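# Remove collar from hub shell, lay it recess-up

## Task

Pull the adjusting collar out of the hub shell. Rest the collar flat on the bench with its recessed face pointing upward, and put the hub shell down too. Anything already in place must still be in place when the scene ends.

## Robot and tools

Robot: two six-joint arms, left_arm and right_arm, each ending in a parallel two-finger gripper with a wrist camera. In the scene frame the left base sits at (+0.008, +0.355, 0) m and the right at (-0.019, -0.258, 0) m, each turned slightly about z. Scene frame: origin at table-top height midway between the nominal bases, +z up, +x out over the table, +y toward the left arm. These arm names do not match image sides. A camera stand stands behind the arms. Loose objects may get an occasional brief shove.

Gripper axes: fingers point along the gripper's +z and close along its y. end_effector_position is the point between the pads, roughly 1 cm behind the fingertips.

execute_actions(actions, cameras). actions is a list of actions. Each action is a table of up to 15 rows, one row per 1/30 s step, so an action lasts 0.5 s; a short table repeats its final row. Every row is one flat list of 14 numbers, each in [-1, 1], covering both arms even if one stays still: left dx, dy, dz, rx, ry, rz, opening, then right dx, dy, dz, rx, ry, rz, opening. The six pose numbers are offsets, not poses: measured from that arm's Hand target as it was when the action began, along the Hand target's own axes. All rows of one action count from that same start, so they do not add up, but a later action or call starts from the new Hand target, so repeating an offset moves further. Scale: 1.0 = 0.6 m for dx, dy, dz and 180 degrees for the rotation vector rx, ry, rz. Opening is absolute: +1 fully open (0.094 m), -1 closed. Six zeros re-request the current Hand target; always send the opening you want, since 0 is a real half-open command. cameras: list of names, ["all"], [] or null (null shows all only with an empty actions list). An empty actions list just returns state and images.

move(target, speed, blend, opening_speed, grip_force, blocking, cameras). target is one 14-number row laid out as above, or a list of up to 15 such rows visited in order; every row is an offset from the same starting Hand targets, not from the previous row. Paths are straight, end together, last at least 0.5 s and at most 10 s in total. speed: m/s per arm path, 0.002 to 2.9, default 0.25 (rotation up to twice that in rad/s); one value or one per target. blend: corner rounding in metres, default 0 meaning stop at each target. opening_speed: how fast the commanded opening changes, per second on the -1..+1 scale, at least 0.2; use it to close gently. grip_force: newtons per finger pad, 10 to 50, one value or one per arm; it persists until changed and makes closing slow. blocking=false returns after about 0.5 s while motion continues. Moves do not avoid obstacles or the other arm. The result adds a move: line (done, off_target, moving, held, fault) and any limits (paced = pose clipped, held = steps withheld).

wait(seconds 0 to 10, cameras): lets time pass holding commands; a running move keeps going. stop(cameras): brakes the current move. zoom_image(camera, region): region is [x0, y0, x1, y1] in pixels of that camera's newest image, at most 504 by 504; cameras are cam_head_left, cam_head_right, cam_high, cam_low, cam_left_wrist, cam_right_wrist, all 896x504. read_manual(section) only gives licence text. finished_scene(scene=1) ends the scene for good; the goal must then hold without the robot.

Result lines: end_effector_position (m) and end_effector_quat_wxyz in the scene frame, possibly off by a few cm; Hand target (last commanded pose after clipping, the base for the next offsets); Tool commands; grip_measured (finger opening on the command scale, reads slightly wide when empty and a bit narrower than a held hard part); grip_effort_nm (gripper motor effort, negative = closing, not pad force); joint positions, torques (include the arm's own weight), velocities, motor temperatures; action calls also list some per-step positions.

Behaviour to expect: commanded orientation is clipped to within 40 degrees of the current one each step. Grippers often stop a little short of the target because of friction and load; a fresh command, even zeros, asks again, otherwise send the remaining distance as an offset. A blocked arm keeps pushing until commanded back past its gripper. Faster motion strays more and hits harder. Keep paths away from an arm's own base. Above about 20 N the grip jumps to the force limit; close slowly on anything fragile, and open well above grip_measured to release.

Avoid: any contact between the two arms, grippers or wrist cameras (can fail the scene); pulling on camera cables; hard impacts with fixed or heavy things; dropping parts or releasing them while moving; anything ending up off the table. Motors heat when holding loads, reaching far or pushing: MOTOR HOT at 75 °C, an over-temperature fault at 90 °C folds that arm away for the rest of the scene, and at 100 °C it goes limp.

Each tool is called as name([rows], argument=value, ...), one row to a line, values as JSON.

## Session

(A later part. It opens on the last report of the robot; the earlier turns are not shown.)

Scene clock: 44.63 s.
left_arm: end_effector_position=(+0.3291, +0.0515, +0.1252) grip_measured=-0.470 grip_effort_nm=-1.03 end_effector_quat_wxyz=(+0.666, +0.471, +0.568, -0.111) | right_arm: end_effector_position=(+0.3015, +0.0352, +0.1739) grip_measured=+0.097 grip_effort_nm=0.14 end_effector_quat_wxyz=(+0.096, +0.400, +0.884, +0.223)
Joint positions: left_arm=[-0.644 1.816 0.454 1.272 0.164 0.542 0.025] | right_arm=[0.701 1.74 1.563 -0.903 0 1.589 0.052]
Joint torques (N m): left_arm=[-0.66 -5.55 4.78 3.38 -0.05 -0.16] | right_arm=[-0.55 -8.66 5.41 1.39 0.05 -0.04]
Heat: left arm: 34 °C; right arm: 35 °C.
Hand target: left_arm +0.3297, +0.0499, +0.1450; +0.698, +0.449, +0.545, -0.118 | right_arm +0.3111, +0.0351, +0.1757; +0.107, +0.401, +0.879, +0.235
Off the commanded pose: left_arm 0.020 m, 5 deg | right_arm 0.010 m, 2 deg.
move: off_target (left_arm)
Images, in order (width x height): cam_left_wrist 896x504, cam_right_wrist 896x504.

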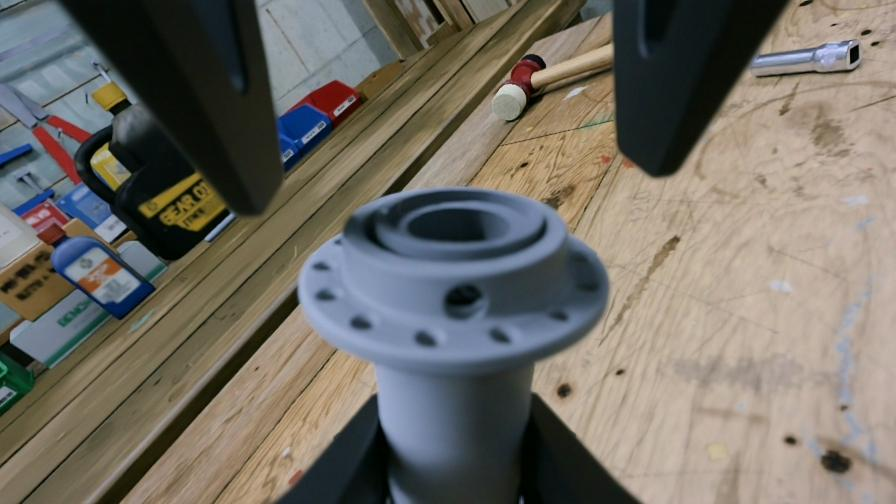

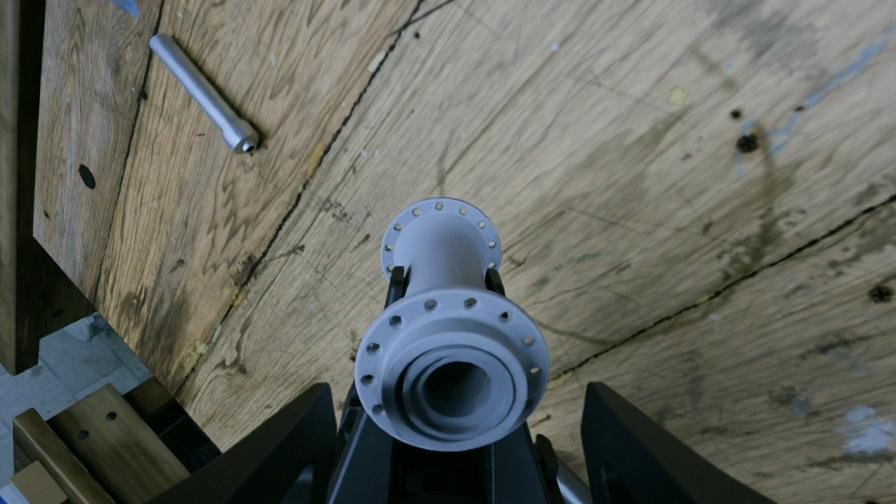

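move(target=[0,0,0,0,0,0,-0.62,-0.004,-0.0025,0.011,0,0,0,0.1], speed=0.05, cameras=["cam_left_wrist"])

Scene clock: 56.30 s.
left_arm: end_effector_position=(+0.3291, +0.0515, +0.1252) grip_measured=-0.470 grip_effort_nm=-1.03 end_effector_quat_wxyz=(+0.666, +0.471, +0.568, -0.111) | right_arm: end_effector_position=(+0.3049, +0.0347, +0.1686) grip_measured=+0.097 grip_effort_nm=0.14 end_effector_quat_wxyz=(+0.097, +0.402, +0.882, +0.225)
Joint positions: left_arm=[-0.644 1.816 0.454 1.272 0.164 0.542 0.025] | right_arm=[0.695 1.744 1.546 -0.878 0 1.589 0.052]
Joint torques (N m): left_arm=[-0.66 -5.53 4.75 3.38 -0.05 -0.16] | right_arm=[-0.64 -8.58 5.34 1.4 0.03 -0.09]
Heat: left arm: 37 °C; right arm: 34 °C.
Hand target: left_arm +0.3297, +0.0499, +0.1450; +0.698, +0.449, +0.545, -0.118 | right_arm +0.3142, +0.0346, +0.1693; +0.107, +0.401, +0.879, +0.235
Off the commanded pose: left_arm 0.020 m, 5 deg | right_arm 0.009 m, 2 deg.
move: off_target (left_arm)
Images, in order (width x height): cam_left_wrist 896x504.

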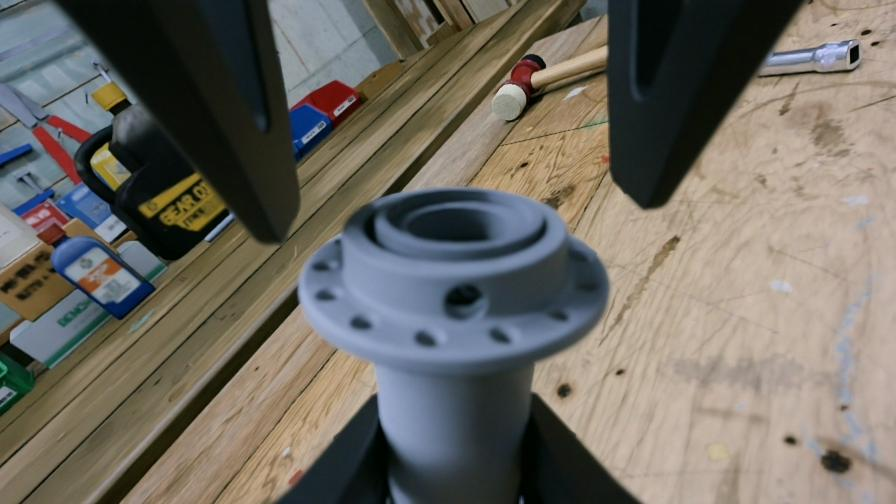

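move(target=[0,0,0,0,0,0,-0.62,-0.002,0,0.004,-0.026,0,0,0.1], speed=0.05, cameras=["cam_left_wrist"])

Scene clock: 61.63 s.
left_arm: end_effector_position=(+0.3336, +0.0561, +0.1206) grip_measured=-0.470 grip_effort_nm=-1.03 end_effector_quat_wxyz=(+0.663, +0.467, +0.576, -0.105) | right_arm: end_effector_position=(+0.3099, +0.0390, +0.1567) grip_measured=+0.097 grip_effort_nm=0.13 end_effector_quat_wxyz=(+0.109, +0.398, +0.874, +0.255)
Joint positions: left_arm=[-0.633 1.827 0.454 1.272 0.155 0.539 0.025] | right_arm=[0.693 1.713 1.429 -0.725 -0.003 1.587 0.052]
Joint torques (N m): left_arm=[-0.65 -6.2 4.68 3.39 0.03 -0.14] | right_arm=[-0.73 -11.23 5.05 1.39 0.04 -0.1]
Motor temperatures (°C): left_arm=[27 27 28 38 25 25 28] | right_arm=[26 30 34 29 27 25 26]
Heat: left arm: 38 °C; right arm: 34 °C.
Hand target: left_arm +0.3297, +0.0499, +0.1450; +0.698, +0.449, +0.545, -0.118 | right_arm +0.3159, +0.0345, +0.1672; +0.124, +0.396, +0.869, +0.270
Off the commanded pose: left_arm 0.025 m, 6 deg | right_arm 0.013 m, 2 deg.
move: off_target (left_arm, right_arm)
Images, in order (width x height): cam_left_wrist 896x504.

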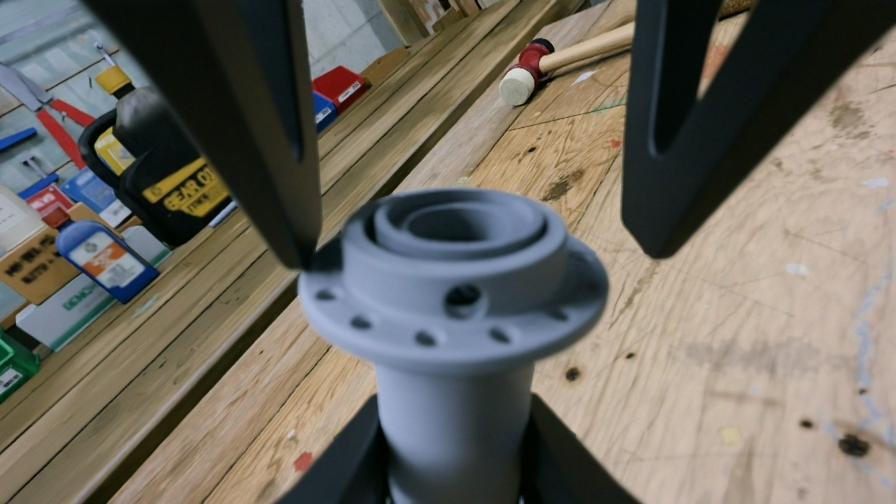

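move(target=[0,0,0,0,0,0,-0.62,0,0,-0.014,0,0,0,0.1], speed=0.05, cameras=["cam_left_wrist","cam_right_wrist"])

Scene clock: 63.07 s.
left_arm: end_effector_position=(+0.3336, +0.0561, +0.1206) grip_measured=-0.470 grip_effort_nm=-1.03 end_effector_quat_wxyz=(+0.663, +0.467, +0.576, -0.105) | right_arm: end_effector_position=(+0.3096, +0.0387, +0.1606) grip_measured=+0.097 grip_effort_nm=0.13 end_effector_quat_wxyz=(+0.111, +0.398, +0.873, +0.259)
Joint positions: left_arm=[-0.633 1.827 0.454 1.272 0.155 0.539 0.025] | right_arm=[0.693 1.704 1.429 -0.725 -0.003 1.587 0.052]
Joint torques (N m): left_arm=[-0.68 -6.2 4.7 3.39 0.04 -0.14] | right_arm=[-0.73 -12.01 5.45 1.16 0.05 -0.1]
Heat: left arm: 38 °C; right arm: 34 °C.
Hand target: left_arm +0.3297, +0.0499, +0.1450; +0.698, +0.449, +0.545, -0.118 | right_arm +0.3123, +0.0313, +0.1741; +0.124, +0.396, +0.869, +0.270
Off the commanded pose: left_arm 0.025 m, 6 deg | right_arm 0.016 m, 2 deg.
move: off_target (left_arm, right_arm)
Images, in order (width x height): cam_left_wrist 896x504, cam_right_wrist 896x504.

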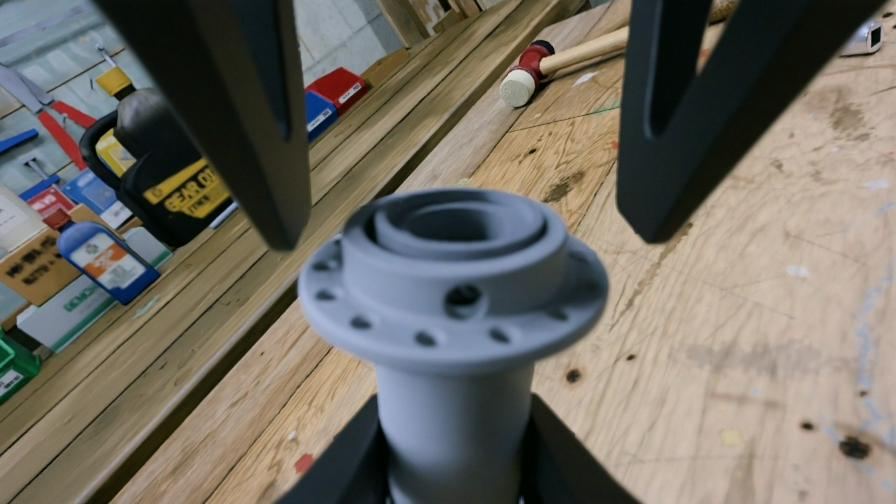

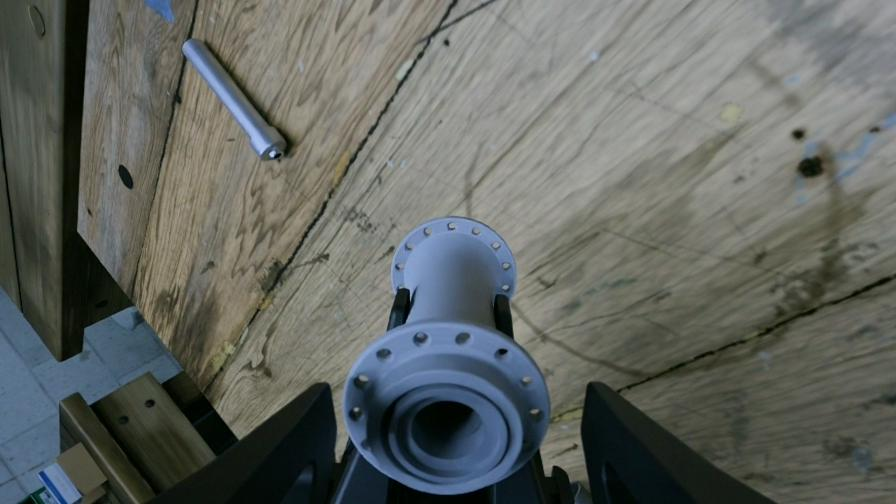

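move(target=[0,0,0,0,0,0,-0.62,0,0,-0.0055,0,0,0,0.1], speed=0.05, cameras=["cam_left_wrist","cam_right_wrist"])

Scene clock: 64.53 s.
left_arm: end_effector_position=(+0.3336, +0.0561, +0.1206) grip_measured=-0.470 grip_effort_nm=-1.04 end_effector_quat_wxyz=(+0.663, +0.467, +0.576, -0.105) | right_arm: end_effector_position=(+0.3094, +0.0385, +0.1639) grip_measured=+0.097 grip_effort_nm=0.13 end_effector_quat_wxyz=(+0.113, +0.397, +0.872, +0.262)
Joint positions: left_arm=[-0.633 1.827 0.454 1.272 0.155 0.539 0.025] | right_arm=[0.693 1.697 1.429 -0.725 -0.003 1.587 0.052]
Joint torques (N m): left_arm=[-0.66 -6.2 4.7 3.39 0.03 -0.14] | right_arm=[-0.75 -11.95 5.67 1.07 0.03 -0.1]
Heat: left arm: 38 °C; right arm: 34 °C.
Hand target: left_arm +0.3297, +0.0499, +0.1450; +0.698, +0.449, +0.545, -0.118 | right_arm +0.3109, +0.0301, +0.1768; +0.124, +0.396, +0.869, +0.270
Off the commanded pose: left_arm 0.025 m, 6 deg | right_arm 0.016 m, 2 deg.
move: off_target (left_arm, right_arm)
Images, in order (width x height): cam_left_wrist 896x504, cam_right_wrist 896x504.

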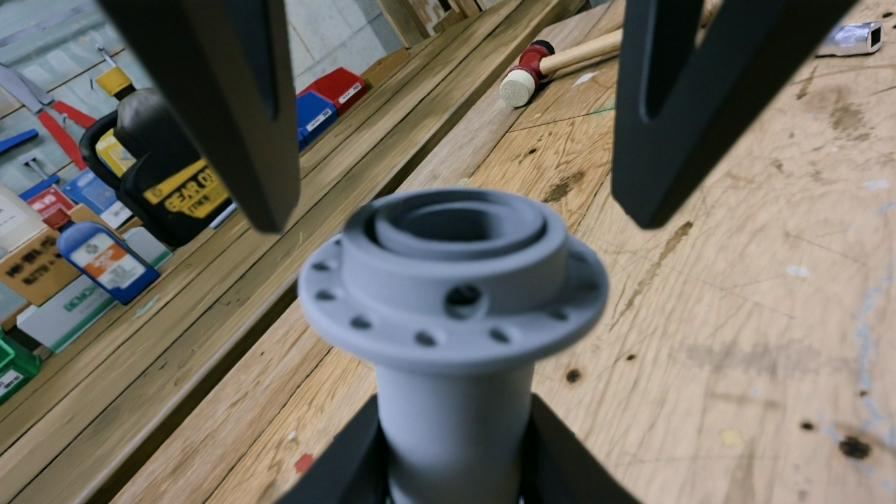

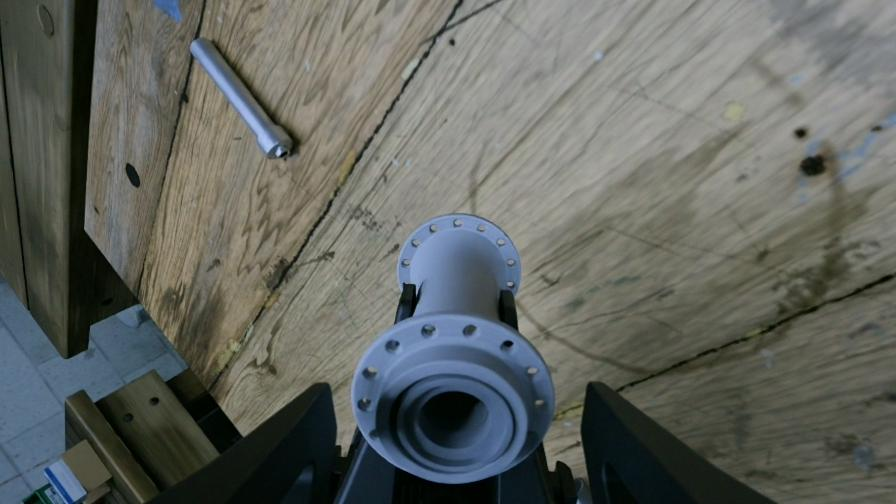

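move(target=[0,0,0,0,0,0,-0.62,0,0,0,0,0,0,-0.7], opening_speed=0.8, cameras=["cam_left_wrist","cam_right_wrist"])

Scene clock: 66.40 s.
left_arm: end_effector_position=(+0.3327, +0.0551, +0.1206) grip_measured=-0.470 grip_effort_nm=-1.04 end_effector_quat_wxyz=(+0.663, +0.468, +0.575, -0.106) | right_arm: end_effector_position=(+0.3098, +0.0380, +0.1639) grip_measured=-0.380 grip_effort_nm=-1.04 end_effector_quat_wxyz=(+0.113, +0.397, +0.872, +0.262)
Joint positions: left_arm=[-0.636 1.827 0.454 1.272 0.155 0.539 0.025] | right_arm=[0.692 1.697 1.429 -0.725 -0.003 1.586 0.029]
Joint torques (N m): left_arm=[-0.68 -6.2 4.7 3.39 0.04 -0.14] | right_arm=[-0.75 -11.84 5.65 1.08 0.03 -0.09]
Heat: left arm: 38 °C; right arm: 34 °C.
Hand target: left_arm +0.3297, +0.0499, +0.1450; +0.698, +0.449, +0.545, -0.118 | right_arm +0.3109, +0.0301, +0.1768; +0.124, +0.396, +0.869, +0.270
Off the commanded pose: left_arm 0.025 m, 6 deg | right_arm 0.015 m, 2 deg.
move: off_target (left_arm, right_arm)
Images, in order (width x height): cam_left_wrist 896x504, cam_right_wrist 896x504.

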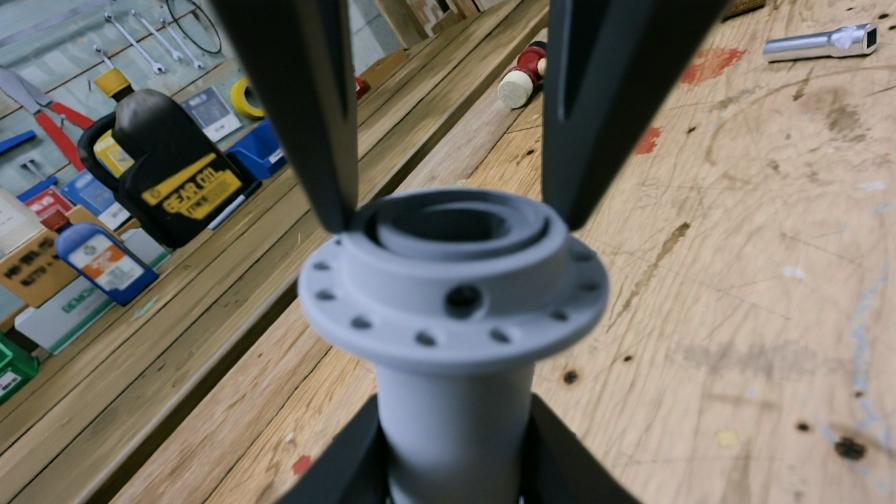

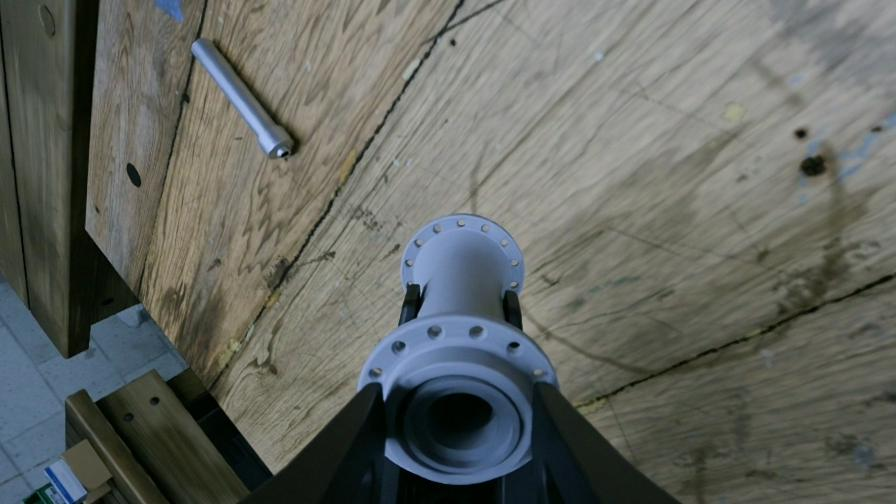

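move([
  [0,0,0,0,0,0,-0.62,0,0,0,0,0,0,-0.1],
  [0,0,0,0,0,0,-0.62,0,0,-0.006,0,0,0,-0.1],
], speed=0.05, cameras=["cam_left_wrist"])

zoom_image(camera="cam_left_wrist", region=[250, 130, 650, 360])

Scene clock: 68.83 s.
left_arm: end_effector_position=(+0.3318, +0.0541, +0.1206) grip_measured=-0.470 grip_effort_nm=-1.04 end_effector_quat_wxyz=(+0.662, +0.468, +0.575, -0.107) | right_arm: end_effector_position=(+0.3091, +0.0383, +0.1671) grip_measured=-0.103 grip_effort_nm=0.14 end_effector_quat_wxyz=(+0.114, +0.396, +0.871, +0.266)
Joint positions: left_arm=[-0.639 1.827 0.454 1.272 0.155 0.539 0.025] | right_arm=[0.693 1.689 1.429 -0.725 -0.003 1.586 0.042]
Joint torques (N m): left_arm=[-0.66 -6.19 4.7 3.39 0.03 -0.14] | right_arm=[-0.75 -11.86 5.91 0.97 0.04 -0.09]
Heat: left arm: 39 °C; right arm: 34 °C.
Hand target: left_arm +0.3297, +0.0499, +0.1450; +0.698, +0.449, +0.545, -0.118 | right_arm +0.3093, +0.0288, +0.1798; +0.124, +0.396, +0.869, +0.270
Off the commanded pose: left_arm 0.025 m, 6 deg | right_arm 0.016 m, 1 deg.
move: off_target (left_arm, right_arm)
Images, in order (width x height): cam_left_wrist 896x504.

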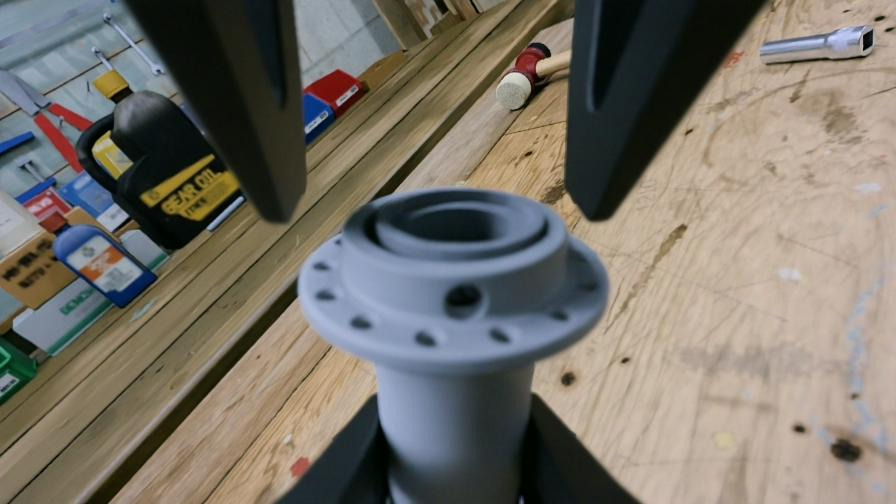

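Scaled by 1.260 from the camera's 896x504 image, which has a finer 1280x720 frame.

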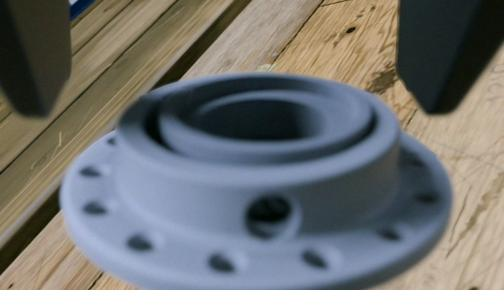

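move(target=[0,0,0,0,0,0,-0.62,0,-0.003,0.005,0,0,0,-0.1], speed=0.03, cameras=["cam_left_wrist"])

zoom_image(camera="cam_left_wrist", region=[250, 130, 650, 360])

Scene clock: 70.57 s.
left_arm: end_effector_position=(+0.3318, +0.0541, +0.1206) grip_measured=-0.470 grip_effort_nm=-1.03 end_effector_quat_wxyz=(+0.662, +0.468, +0.575, -0.107) | right_arm: end_effector_position=(+0.3081, +0.0374, +0.1647) grip_measured=-0.103 grip_effort_nm=0.14 end_effector_quat_wxyz=(+0.113, +0.396, +0.872, +0.263)
Joint positions: left_arm=[-0.639 1.827 0.454 1.272 0.155 0.539 0.025] | right_arm=[0.693 1.689 1.423 -0.725 -0.003 1.586 0.042]
Joint torques (N m): left_arm=[-0.66 -6.2 4.7 3.39 0.03 -0.14] | right_arm=[-0.73 -11.81 5.46 1.1 0.04 -0.09]
Heat: left arm: 39 °C; right arm: 34 °C.
Hand target: left_arm +0.3297, +0.0499, +0.1450; +0.698, +0.449, +0.545, -0.118 | right_arm +0.3095, +0.0289, +0.1763; +0.124, +0.396, +0.869, +0.270
Off the commanded pose: left_arm 0.025 m, 6 deg | right_arm 0.014 m, 2 deg.
move: off_target (left_arm, right_arm)
Images, in order (width x height): cam_left_wrist 896x504.

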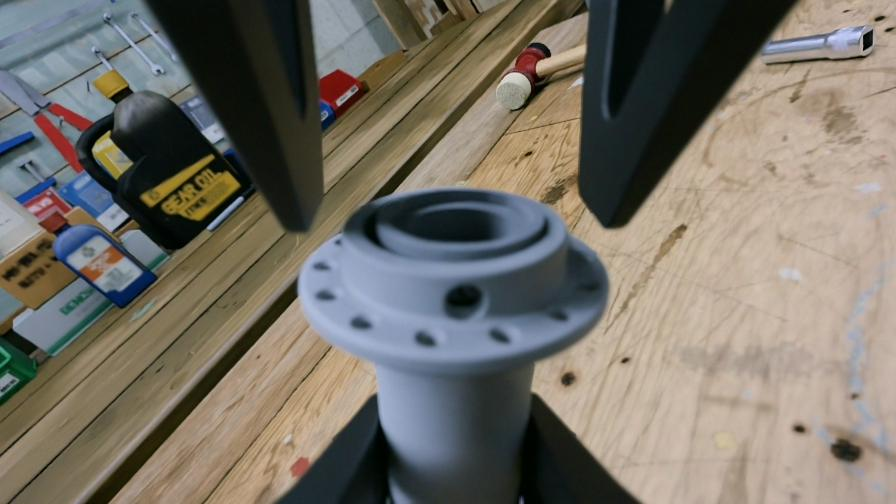

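Scaled by 1.260 from the camera's 896x504 image, which has a finer 1280x720 frame.

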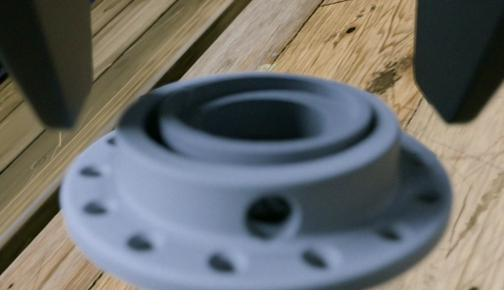

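move(target=[0,0,0,0,0,0,-0.62,0,0,-0.0025,0,0,0,-0.1], speed=0.03)

move(target=[0,0,0,0,0,0,-0.62,0,0,0,0,0,0,-0.75], opening_speed=0.8, cameras=["cam_left_wrist"])

Scene clock: 72.03 s.
left_arm: end_effector_position=(+0.3318, +0.0541, +0.1206) grip_measured=-0.470 grip_effort_nm=-1.04 end_effector_quat_wxyz=(+0.662, +0.468, +0.575, -0.107) | right_arm: end_effector_position=(+0.3081, +0.0374, +0.1647) grip_measured=-0.103 grip_effort_nm=0.14 end_effector_quat_wxyz=(+0.113, +0.396, +0.872, +0.263)
Joint positions: left_arm=[-0.639 1.827 0.454 1.272 0.155 0.539 0.025] | right_arm=[0.693 1.689 1.423 -0.725 -0.003 1.586 0.042]
Joint torques (N m): left_arm=[-0.68 -6.19 4.7 3.39 0.04 -0.14] | right_arm=[-0.73 -12.08 5.56 1.05 0.05 -0.09]
Heat: left arm: 39 °C; right arm: 34 °C.
Hand target: left_arm +0.3297, +0.0499, +0.1450; +0.698, +0.449, +0.545, -0.118 | right_arm +0.3089, +0.0284, +0.1775; +0.124, +0.396, +0.869, +0.270
Off the commanded pose: left_arm 0.025 m, 6 deg | right_arm 0.016 m, 2 deg.
move: off_target (left_arm, right_arm)

Scene clock: 73.37 s.
left_arm: end_effector_position=(+0.3328, +0.0548, +0.1221) grip_measured=-0.470 grip_effort_nm=-1.03 end_effector_quat_wxyz=(+0.665, +0.465, +0.575, -0.107) | right_arm: end_effector_position=(+0.3082, +0.0360, +0.1665) grip_measured=-0.747 grip_effort_nm=-0.15 end_effector_quat_wxyz=(+0.113, +0.397, +0.871, +0.264)
Joint positions: left_arm=[-0.638 1.827 0.454 1.278 0.152 0.536 0.025] | right_arm=[0.69 1.683 1.422 -0.726 -0.005 1.586 0.012]
Joint torques (N m): left_arm=[-0.68 -6.17 4.7 3.34 0.07 -0.11] | right_arm=[-0.73 -11.41 5.65 1.07 0.03 -0.09]
Heat: left arm: 39 °C; right arm: 34 °C.
Hand target: left_arm +0.3297, +0.0499, +0.1450; +0.698, +0.449, +0.545, -0.118 | right_arm +0.3089, +0.0284, +0.1775; +0.124, +0.396, +0.869, +0.270
Off the commanded pose: left_arm 0.024 m, 6 deg | right_arm 0.013 m, 1 deg.
move: off_target (left_arm, right_arm)
Images, in order (width x height): cam_left_wrist 896x504.

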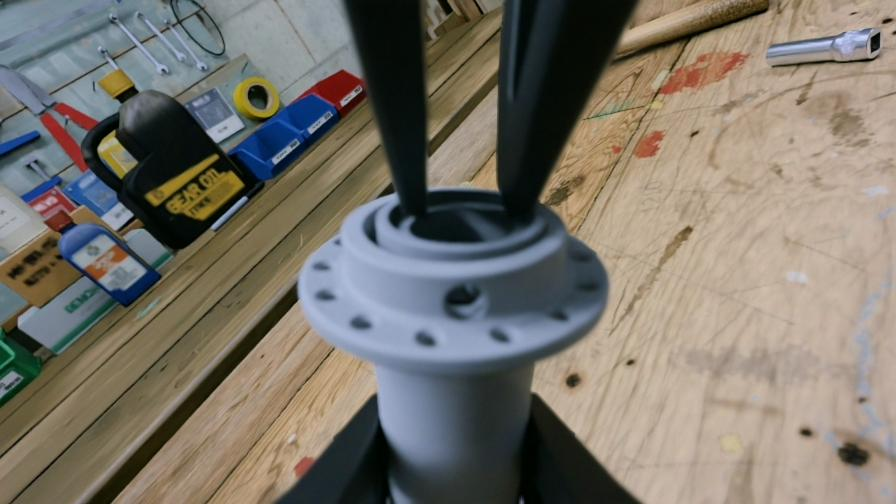

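move([
  [0,0,0,0,0,0,-0.62,0,0,-0.012,0,0,0,-0.75],
  [0,0,0,0,0,0,-0.62,0,-0.002,-0.012,-0.018,0,0,-0.1],
  [0,0,0,0,0,0,-0.62,0,-0.002,-0.001,-0.018,0,0,-0.1],
], speed=0.05, cameras=["cam_left_wrist"])

zoom_image(camera="cam_left_wrist", region=[250, 130, 650, 360])

Scene clock: 81.43 s.
left_arm: end_effector_position=(+0.3328, +0.0548, +0.1221) grip_measured=-0.470 grip_effort_nm=-1.03 end_effector_quat_wxyz=(+0.665, +0.465, +0.575, -0.107) | right_arm: end_effector_position=(+0.2987, +0.0293, +0.1658) grip_measured=-0.103 grip_effort_nm=0.13 end_effector_quat_wxyz=(+0.117, +0.395, +0.869, +0.274)
Joint positions: left_arm=[-0.638 1.827 0.454 1.278 0.152 0.536 0.025] | right_arm=[0.693 1.623 1.342 -0.685 -0.005 1.586 0.042]
Joint torques (N m): left_arm=[-0.68 -6.16 4.7 3.34 0.07 -0.11] | right_arm=[-0.75 -9.66 5.48 1.62 0.04 -0.09]
Heat: left arm: 40 °C; right arm: 34 °C.
Hand target: left_arm +0.3297, +0.0499, +0.1450; +0.698, +0.449, +0.545, -0.118 | right_arm +0.3079, +0.0275, +0.1773; +0.135, +0.393, +0.861, +0.295
Off the commanded pose: left_arm 0.024 m, 6 deg | right_arm 0.015 m, 3 deg.
move: off_target (left_arm, right_arm); target 2's new opening was sent with right_arm's hand 0.019 m and 4 deg from that target
Images, in order (width x height): cam_left_wrist 896x504.

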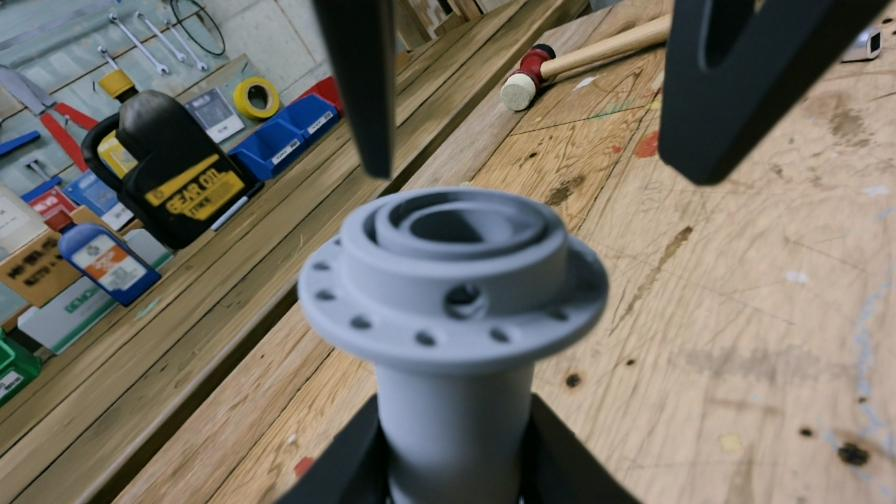

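Scaled by 1.260 from the camera's 896x504 image, which has a finer 1280x720 frame.

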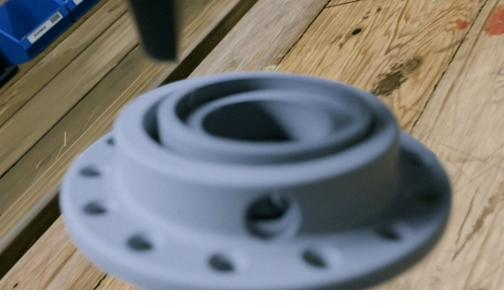

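move(target=[0,0,0,0,0,0,-0.62,0,0.014,0.006,0,0,0,0.0], speed=0.05, cameras=["cam_left_wrist"])

Scene clock: 82.87 s.
left_arm: end_effector_position=(+0.3328, +0.0548, +0.1221) grip_measured=-0.470 grip_effort_nm=-1.03 end_effector_quat_wxyz=(+0.665, +0.465, +0.575, -0.107) | right_arm: end_effector_position=(+0.2990, +0.0296, +0.1626) grip_measured=-0.003 grip_effort_nm=0.14 end_effector_quat_wxyz=(+0.116, +0.395, +0.870, +0.271)
Joint positions: left_arm=[-0.638 1.827 0.454 1.278 0.152 0.536 0.025] | right_arm=[0.693 1.631 1.342 -0.685 -0.005 1.586 0.047]
Joint torques (N m): left_arm=[-0.68 -6.16 4.7 3.34 0.07 -0.1] | right_arm=[-0.76 -7.73 8.4 1.5 0.04 -0.1]
Heat: left arm: 40 °C; right arm: 34 °C.
Hand target: left_arm +0.3297, +0.0499, +0.1450; +0.698, +0.449, +0.545, -0.118 | right_arm +0.3145, +0.0333, +0.1796; +0.135, +0.393, +0.861, +0.295
Off the commanded pose: left_arm 0.024 m, 6 deg | right_arm 0.023 m, 4 deg.
move: off_target (left_arm, right_arm)
Images, in order (width x height): cam_left_wrist 896x504.

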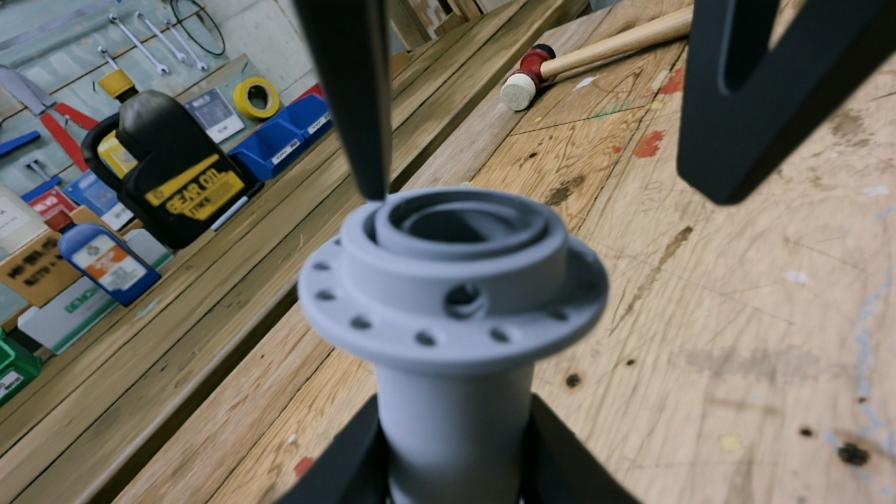

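move(target=[0,0,0,0,0,0,-0.62,0,0.01,-0.03,0,0,0,-0.4], speed=0.1, cameras=["cam_left_wrist","cam_right_wrist"])

Scene clock: 84.90 s.
left_arm: end_effector_position=(+0.3328, +0.0548, +0.1221) grip_measured=-0.470 grip_effort_nm=-1.04 end_effector_quat_wxyz=(+0.665, +0.465, +0.575, -0.107) | right_arm: end_effector_position=(+0.3053, +0.0352, +0.1789) grip_measured=-0.397 grip_effort_nm=-0.15 end_effector_quat_wxyz=(+0.123, +0.393, +0.865, +0.288)
Joint positions: left_arm=[-0.638 1.827 0.454 1.278 0.152 0.536 0.025] | right_arm=[0.693 1.631 1.383 -0.686 -0.005 1.586 0.028]
Joint torques (N m): left_arm=[-0.68 -6.16 4.71 3.34 0.07 -0.1] | right_arm=[-0.73 -9.72 8.8 0.89 0.05 -0.09]
Heat: left arm: 40 °C; right arm: 34 °C.
Hand target: left_arm +0.3297, +0.0499, +0.1450; +0.698, +0.449, +0.545, -0.118 | right_arm +0.3098, +0.0292, +0.1975; +0.135, +0.393, +0.861, +0.295
Off the commanded pose: left_arm 0.024 m, 6 deg | right_arm 0.020 m, 2 deg.
move: off_target (left_arm, right_arm)
Images, in order (width x height): cam_left_wrist 896x504, cam_right_wrist 896x504.

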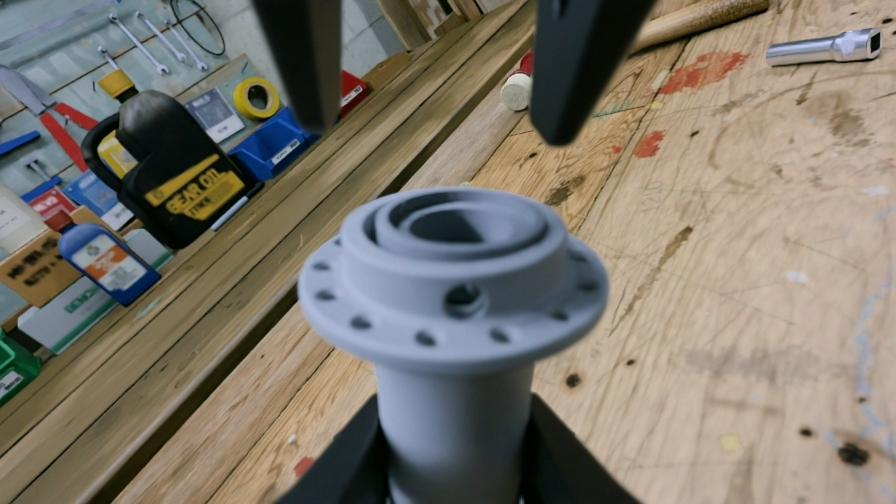

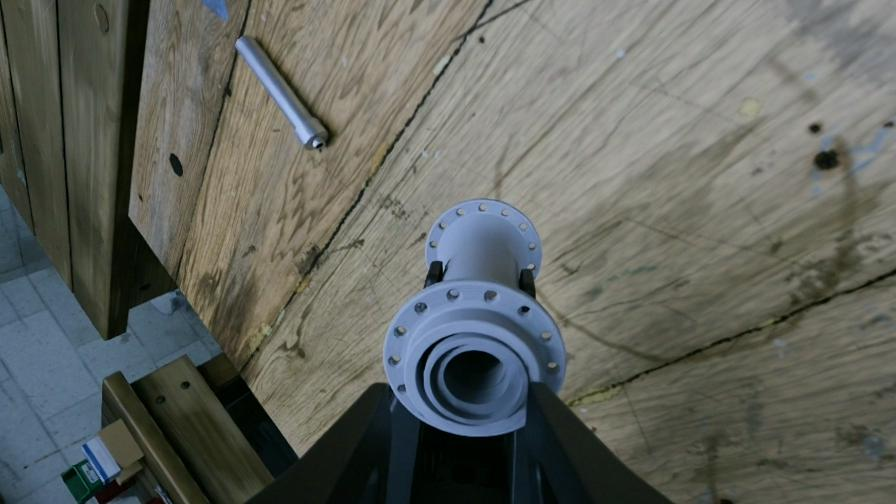

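move(target=[0,0,0,0,0,0,-0.62,0,-0.007,0.017,0,0,0,-0.4], speed=0.05, cameras=["cam_left_wrist","cam_right_wrist"])

Scene clock: 86.40 s.
left_arm: end_effector_position=(+0.3328, +0.0548, +0.1221) grip_measured=-0.470 grip_effort_nm=-1.04 end_effector_quat_wxyz=(+0.665, +0.465, +0.575, -0.107) | right_arm: end_effector_position=(+0.3053, +0.0352, +0.1789) grip_measured=-0.397 grip_effort_nm=-0.15 end_effector_quat_wxyz=(+0.123, +0.393, +0.865, +0.288)
Joint positions: left_arm=[-0.638 1.827 0.454 1.278 0.152 0.536 0.025] | right_arm=[0.693 1.631 1.383 -0.686 -0.005 1.586 0.028]
Joint torques (N m): left_arm=[-0.68 -6.16 4.7 3.34 0.07 -0.11] | right_arm=[-0.76 -8.68 6.63 1.29 0.04 -0.09]
Heat: left arm: 40 °C; right arm: 34 °C.
Hand target: left_arm +0.3297, +0.0499, +0.1450; +0.698, +0.449, +0.545, -0.118 | right_arm +0.3120, +0.0311, +0.1869; +0.135, +0.393, +0.861, +0.295
Off the commanded pose: left_arm 0.024 m, 6 deg | right_arm 0.011 m, 2 deg.
move: off_target (left_arm, right_arm)
Images, in order (width x height): cam_left_wrist 896x504, cam_right_wrist 896x504.

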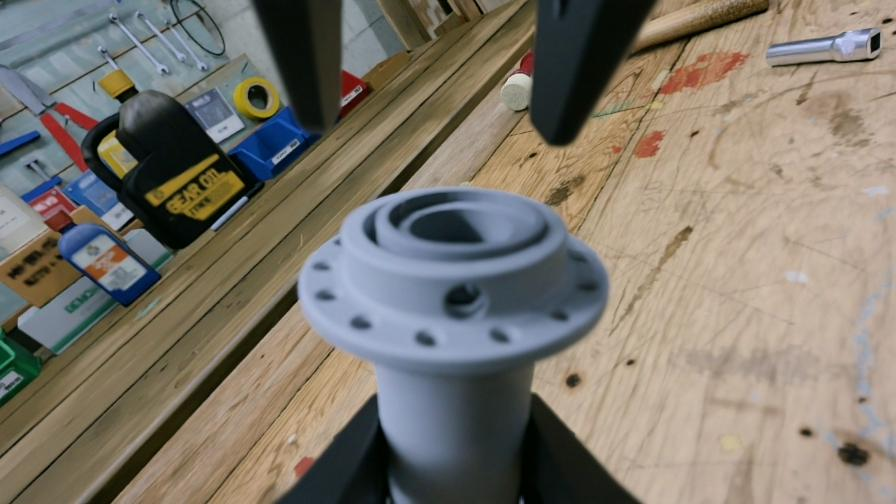

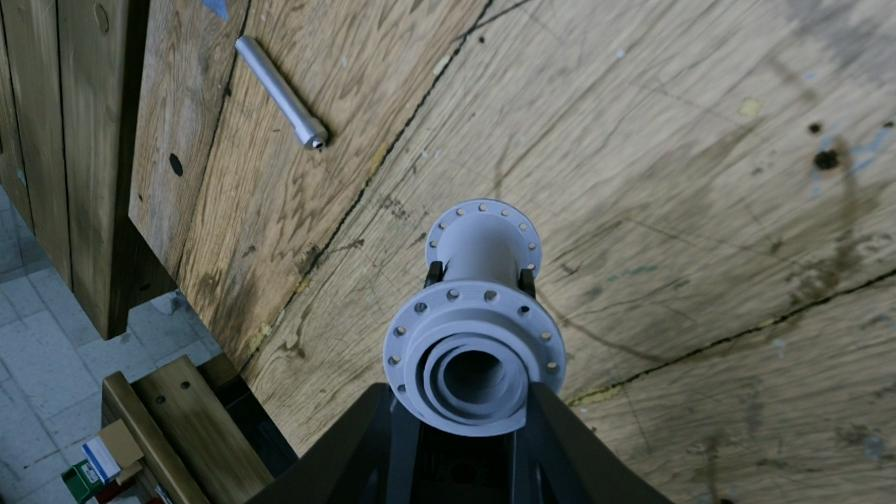

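move(target=[0,0,0,0,0,0,-0.62,0,-0.003,0.012,0,0,0,-0.4], speed=0.08, cameras=["cam_left_wrist"])

Scene clock: 87.80 s.
left_arm: end_effector_position=(+0.3328, +0.0548, +0.1221) grip_measured=-0.470 grip_effort_nm=-1.04 end_effector_quat_wxyz=(+0.665, +0.465, +0.575, -0.107) | right_arm: end_effector_position=(+0.3053, +0.0352, +0.1789) grip_measured=-0.397 grip_effort_nm=-0.15 end_effector_quat_wxyz=(+0.123, +0.393, +0.865, +0.288)
Joint positions: left_arm=[-0.638 1.827 0.454 1.278 0.152 0.536 0.025] | right_arm=[0.693 1.631 1.383 -0.686 -0.005 1.586 0.028]
Joint torques (N m): left_arm=[-0.68 -6.16 4.7 3.34 0.07 -0.11] | right_arm=[-0.75 -7.69 5.63 1.56 0.04 -0.09]
Heat: left arm: 40 °C; right arm: 34 °C.
Hand target: left_arm +0.3297, +0.0499, +0.1450; +0.698, +0.449, +0.545, -0.118 | right_arm +0.3143, +0.0330, +0.1801; +0.135, +0.393, +0.861, +0.295
Off the commanded pose: left_arm 0.024 m, 6 deg | right_arm 0.009 m, 2 deg.
move: off_target (left_arm)
Images, in order (width x height): cam_left_wrist 896x504.

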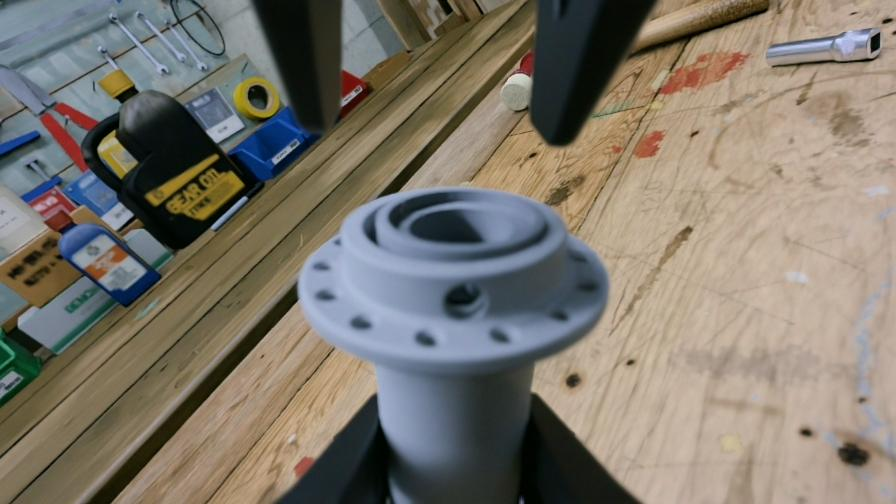

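move(target=[0,0,0,0,0,0,-0.62,0,-0.003,0.01,0,0,0,-0.4], speed=0.05, cameras=["cam_left_wrist"])

Scene clock: 89.27 s.
left_arm: end_effector_position=(+0.3328, +0.0548, +0.1221) grip_measured=-0.470 grip_effort_nm=-1.03 end_effector_quat_wxyz=(+0.665, +0.465, +0.575, -0.107) | right_arm: end_effector_position=(+0.3057, +0.0356, +0.1713) grip_measured=-0.397 grip_effort_nm=-0.15 end_effector_quat_wxyz=(+0.121, +0.393, +0.866, +0.283)
Joint positions: left_arm=[-0.638 1.827 0.454 1.278 0.152 0.536 0.025] | right_arm=[0.693 1.641 1.371 -0.674 -0.005 1.586 0.028]
Joint torques (N m): left_arm=[-0.68 -6.16 4.71 3.34 0.07 -0.1] | right_arm=[-0.77 -7.87 5.55 1.66 0.04 -0.09]
Heat: left arm: 40 °C; right arm: 34 °C.
Hand target: left_arm +0.3297, +0.0499, +0.1450; +0.698, +0.449, +0.545, -0.118 | right_arm +0.3160, +0.0345, +0.1743; +0.135, +0.393, +0.861, +0.295
Off the commanded pose: left_arm 0.024 m, 6 deg | right_arm 0.011 m, 2 deg.
move: off_target (left_arm, right_arm)
Images, in order (width x height): cam_left_wrist 896x504.

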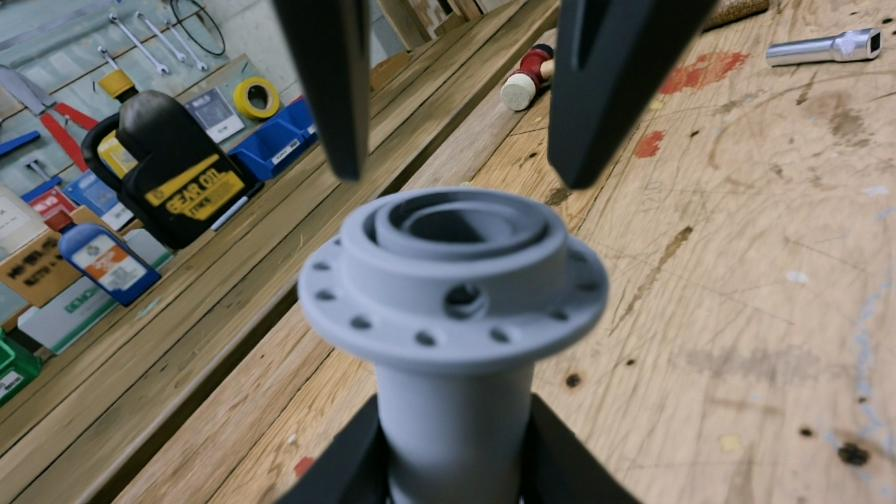

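move(target=[0,0,0,0,0,0,-0.62,-0.004,0,0.011,0,0,0,-0.4], speed=0.05, cameras=["cam_left_wrist"])

Scene clock: 91.00 s.
left_arm: end_effector_position=(+0.3332, +0.0553, +0.1221) grip_measured=-0.470 grip_effort_nm=-1.03 end_effector_quat_wxyz=(+0.665, +0.465, +0.575, -0.106) | right_arm: end_effector_position=(+0.3117, +0.0355, +0.1682) grip_measured=-0.397 grip_effort_nm=-0.15 end_effector_quat_wxyz=(+0.124, +0.395, +0.865, +0.284)
Joint positions: left_arm=[-0.636 1.827 0.454 1.278 0.152 0.536 0.025] | right_arm=[0.684 1.655 1.371 -0.656 -0.005 1.581 0.028]
Joint torques (N m): left_arm=[-0.68 -6.16 4.7 3.34 0.07 -0.11] | right_arm=[-0.64 -7.87 5.34 1.66 0 -0.1]
Heat: left arm: 40 °C; right arm: 34 °C.
Hand target: left_arm +0.3297, +0.0499, +0.1450; +0.698, +0.449, +0.545, -0.118 | right_arm +0.3206, +0.0354, +0.1691; +0.135, +0.393, +0.861, +0.295
Off the commanded pose: left_arm 0.024 m, 6 deg | right_arm 0.009 m, 2 deg.
move: off_target (left_arm)
Images, in order (width x height): cam_left_wrist 896x504.

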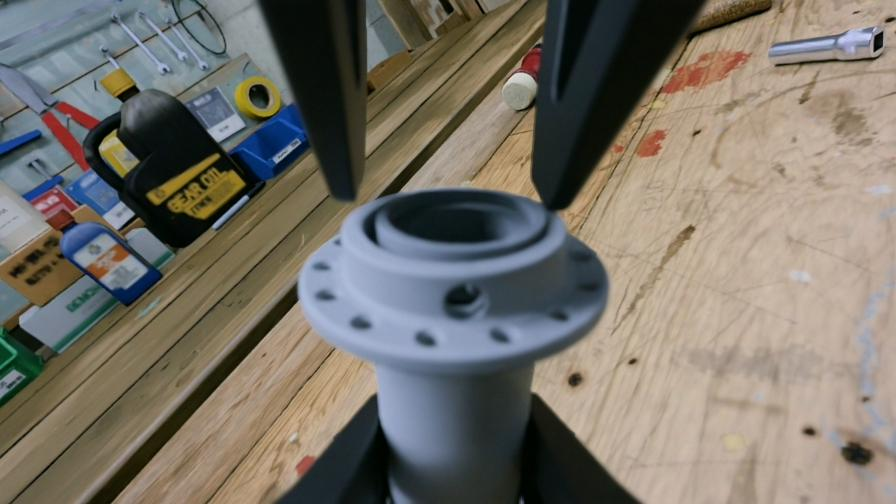

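execute_actions(actions=[], cameras=["cam_right_wrist"])

zoom_image(camera="cam_right_wrist", region=[340, 280, 620, 504])

Scene clock: 91.40 s.
left_arm: end_effector_position=(+0.3332, +0.0553, +0.1221) grip_measured=-0.470 grip_effort_nm=-1.04 end_effector_quat_wxyz=(+0.665, +0.465, +0.575, -0.106) | right_arm: end_effector_position=(+0.3117, +0.0355, +0.1682) grip_measured=-0.397 grip_effort_nm=-0.15 end_effector_quat_wxyz=(+0.124, +0.395, +0.865, +0.284)
Joint positions: left_arm=[-0.636 1.827 0.454 1.278 0.152 0.536 0.025] | right_arm=[0.684 1.655 1.371 -0.656 -0.005 1.581 0.028]
Joint velocities: within noise
Joint torques (N m): left_arm=[-0.68 -6.16 4.71 3.34 0.08 -0.11] | right_arm=[-0.66 -7.88 5.31 1.66 0 -0.11]
Motor temperatures (°C): left_arm=[27 27 28 40 25 25 28] | right_arm=[26 32 34 30 27 25 26]
Heat: left arm: 40 °C; right arm: 34 °C.
Hand target: left_arm +0.3297, +0.0499, +0.1450; +0.698, +0.449, +0.545, -0.118 | right_arm +0.3206, +0.0354, +0.1691; +0.135, +0.393, +0.861, +0.295
Tool commands: left_gripper/opening=-0.62 right_gripper/opening=-0.4
Off the commanded pose: left_arm 0.024 m, 6 deg | right_arm 0.009 m, 2 deg.
Images, in order (width x height): cam_right_wrist 896x504.

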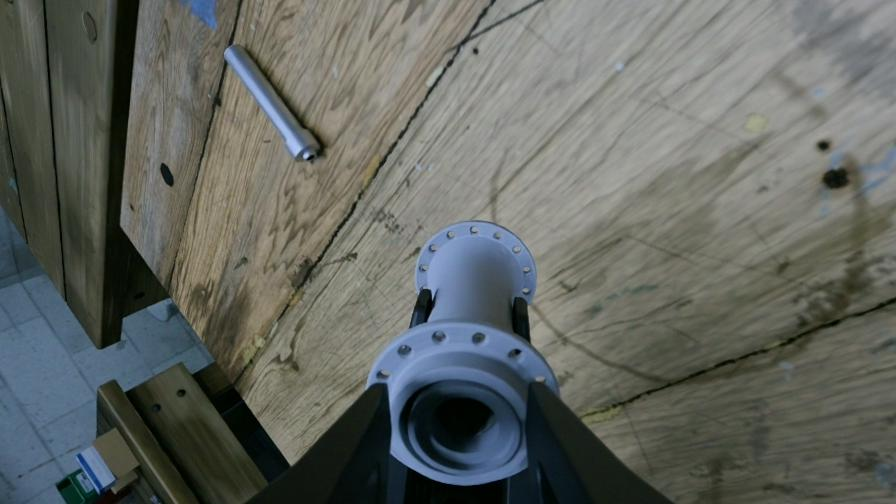

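Scaled by 1.800 from the camera's 896x504 image, which has a finer 1280x720 frame.

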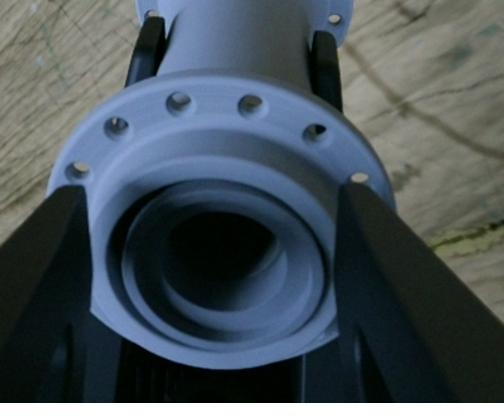

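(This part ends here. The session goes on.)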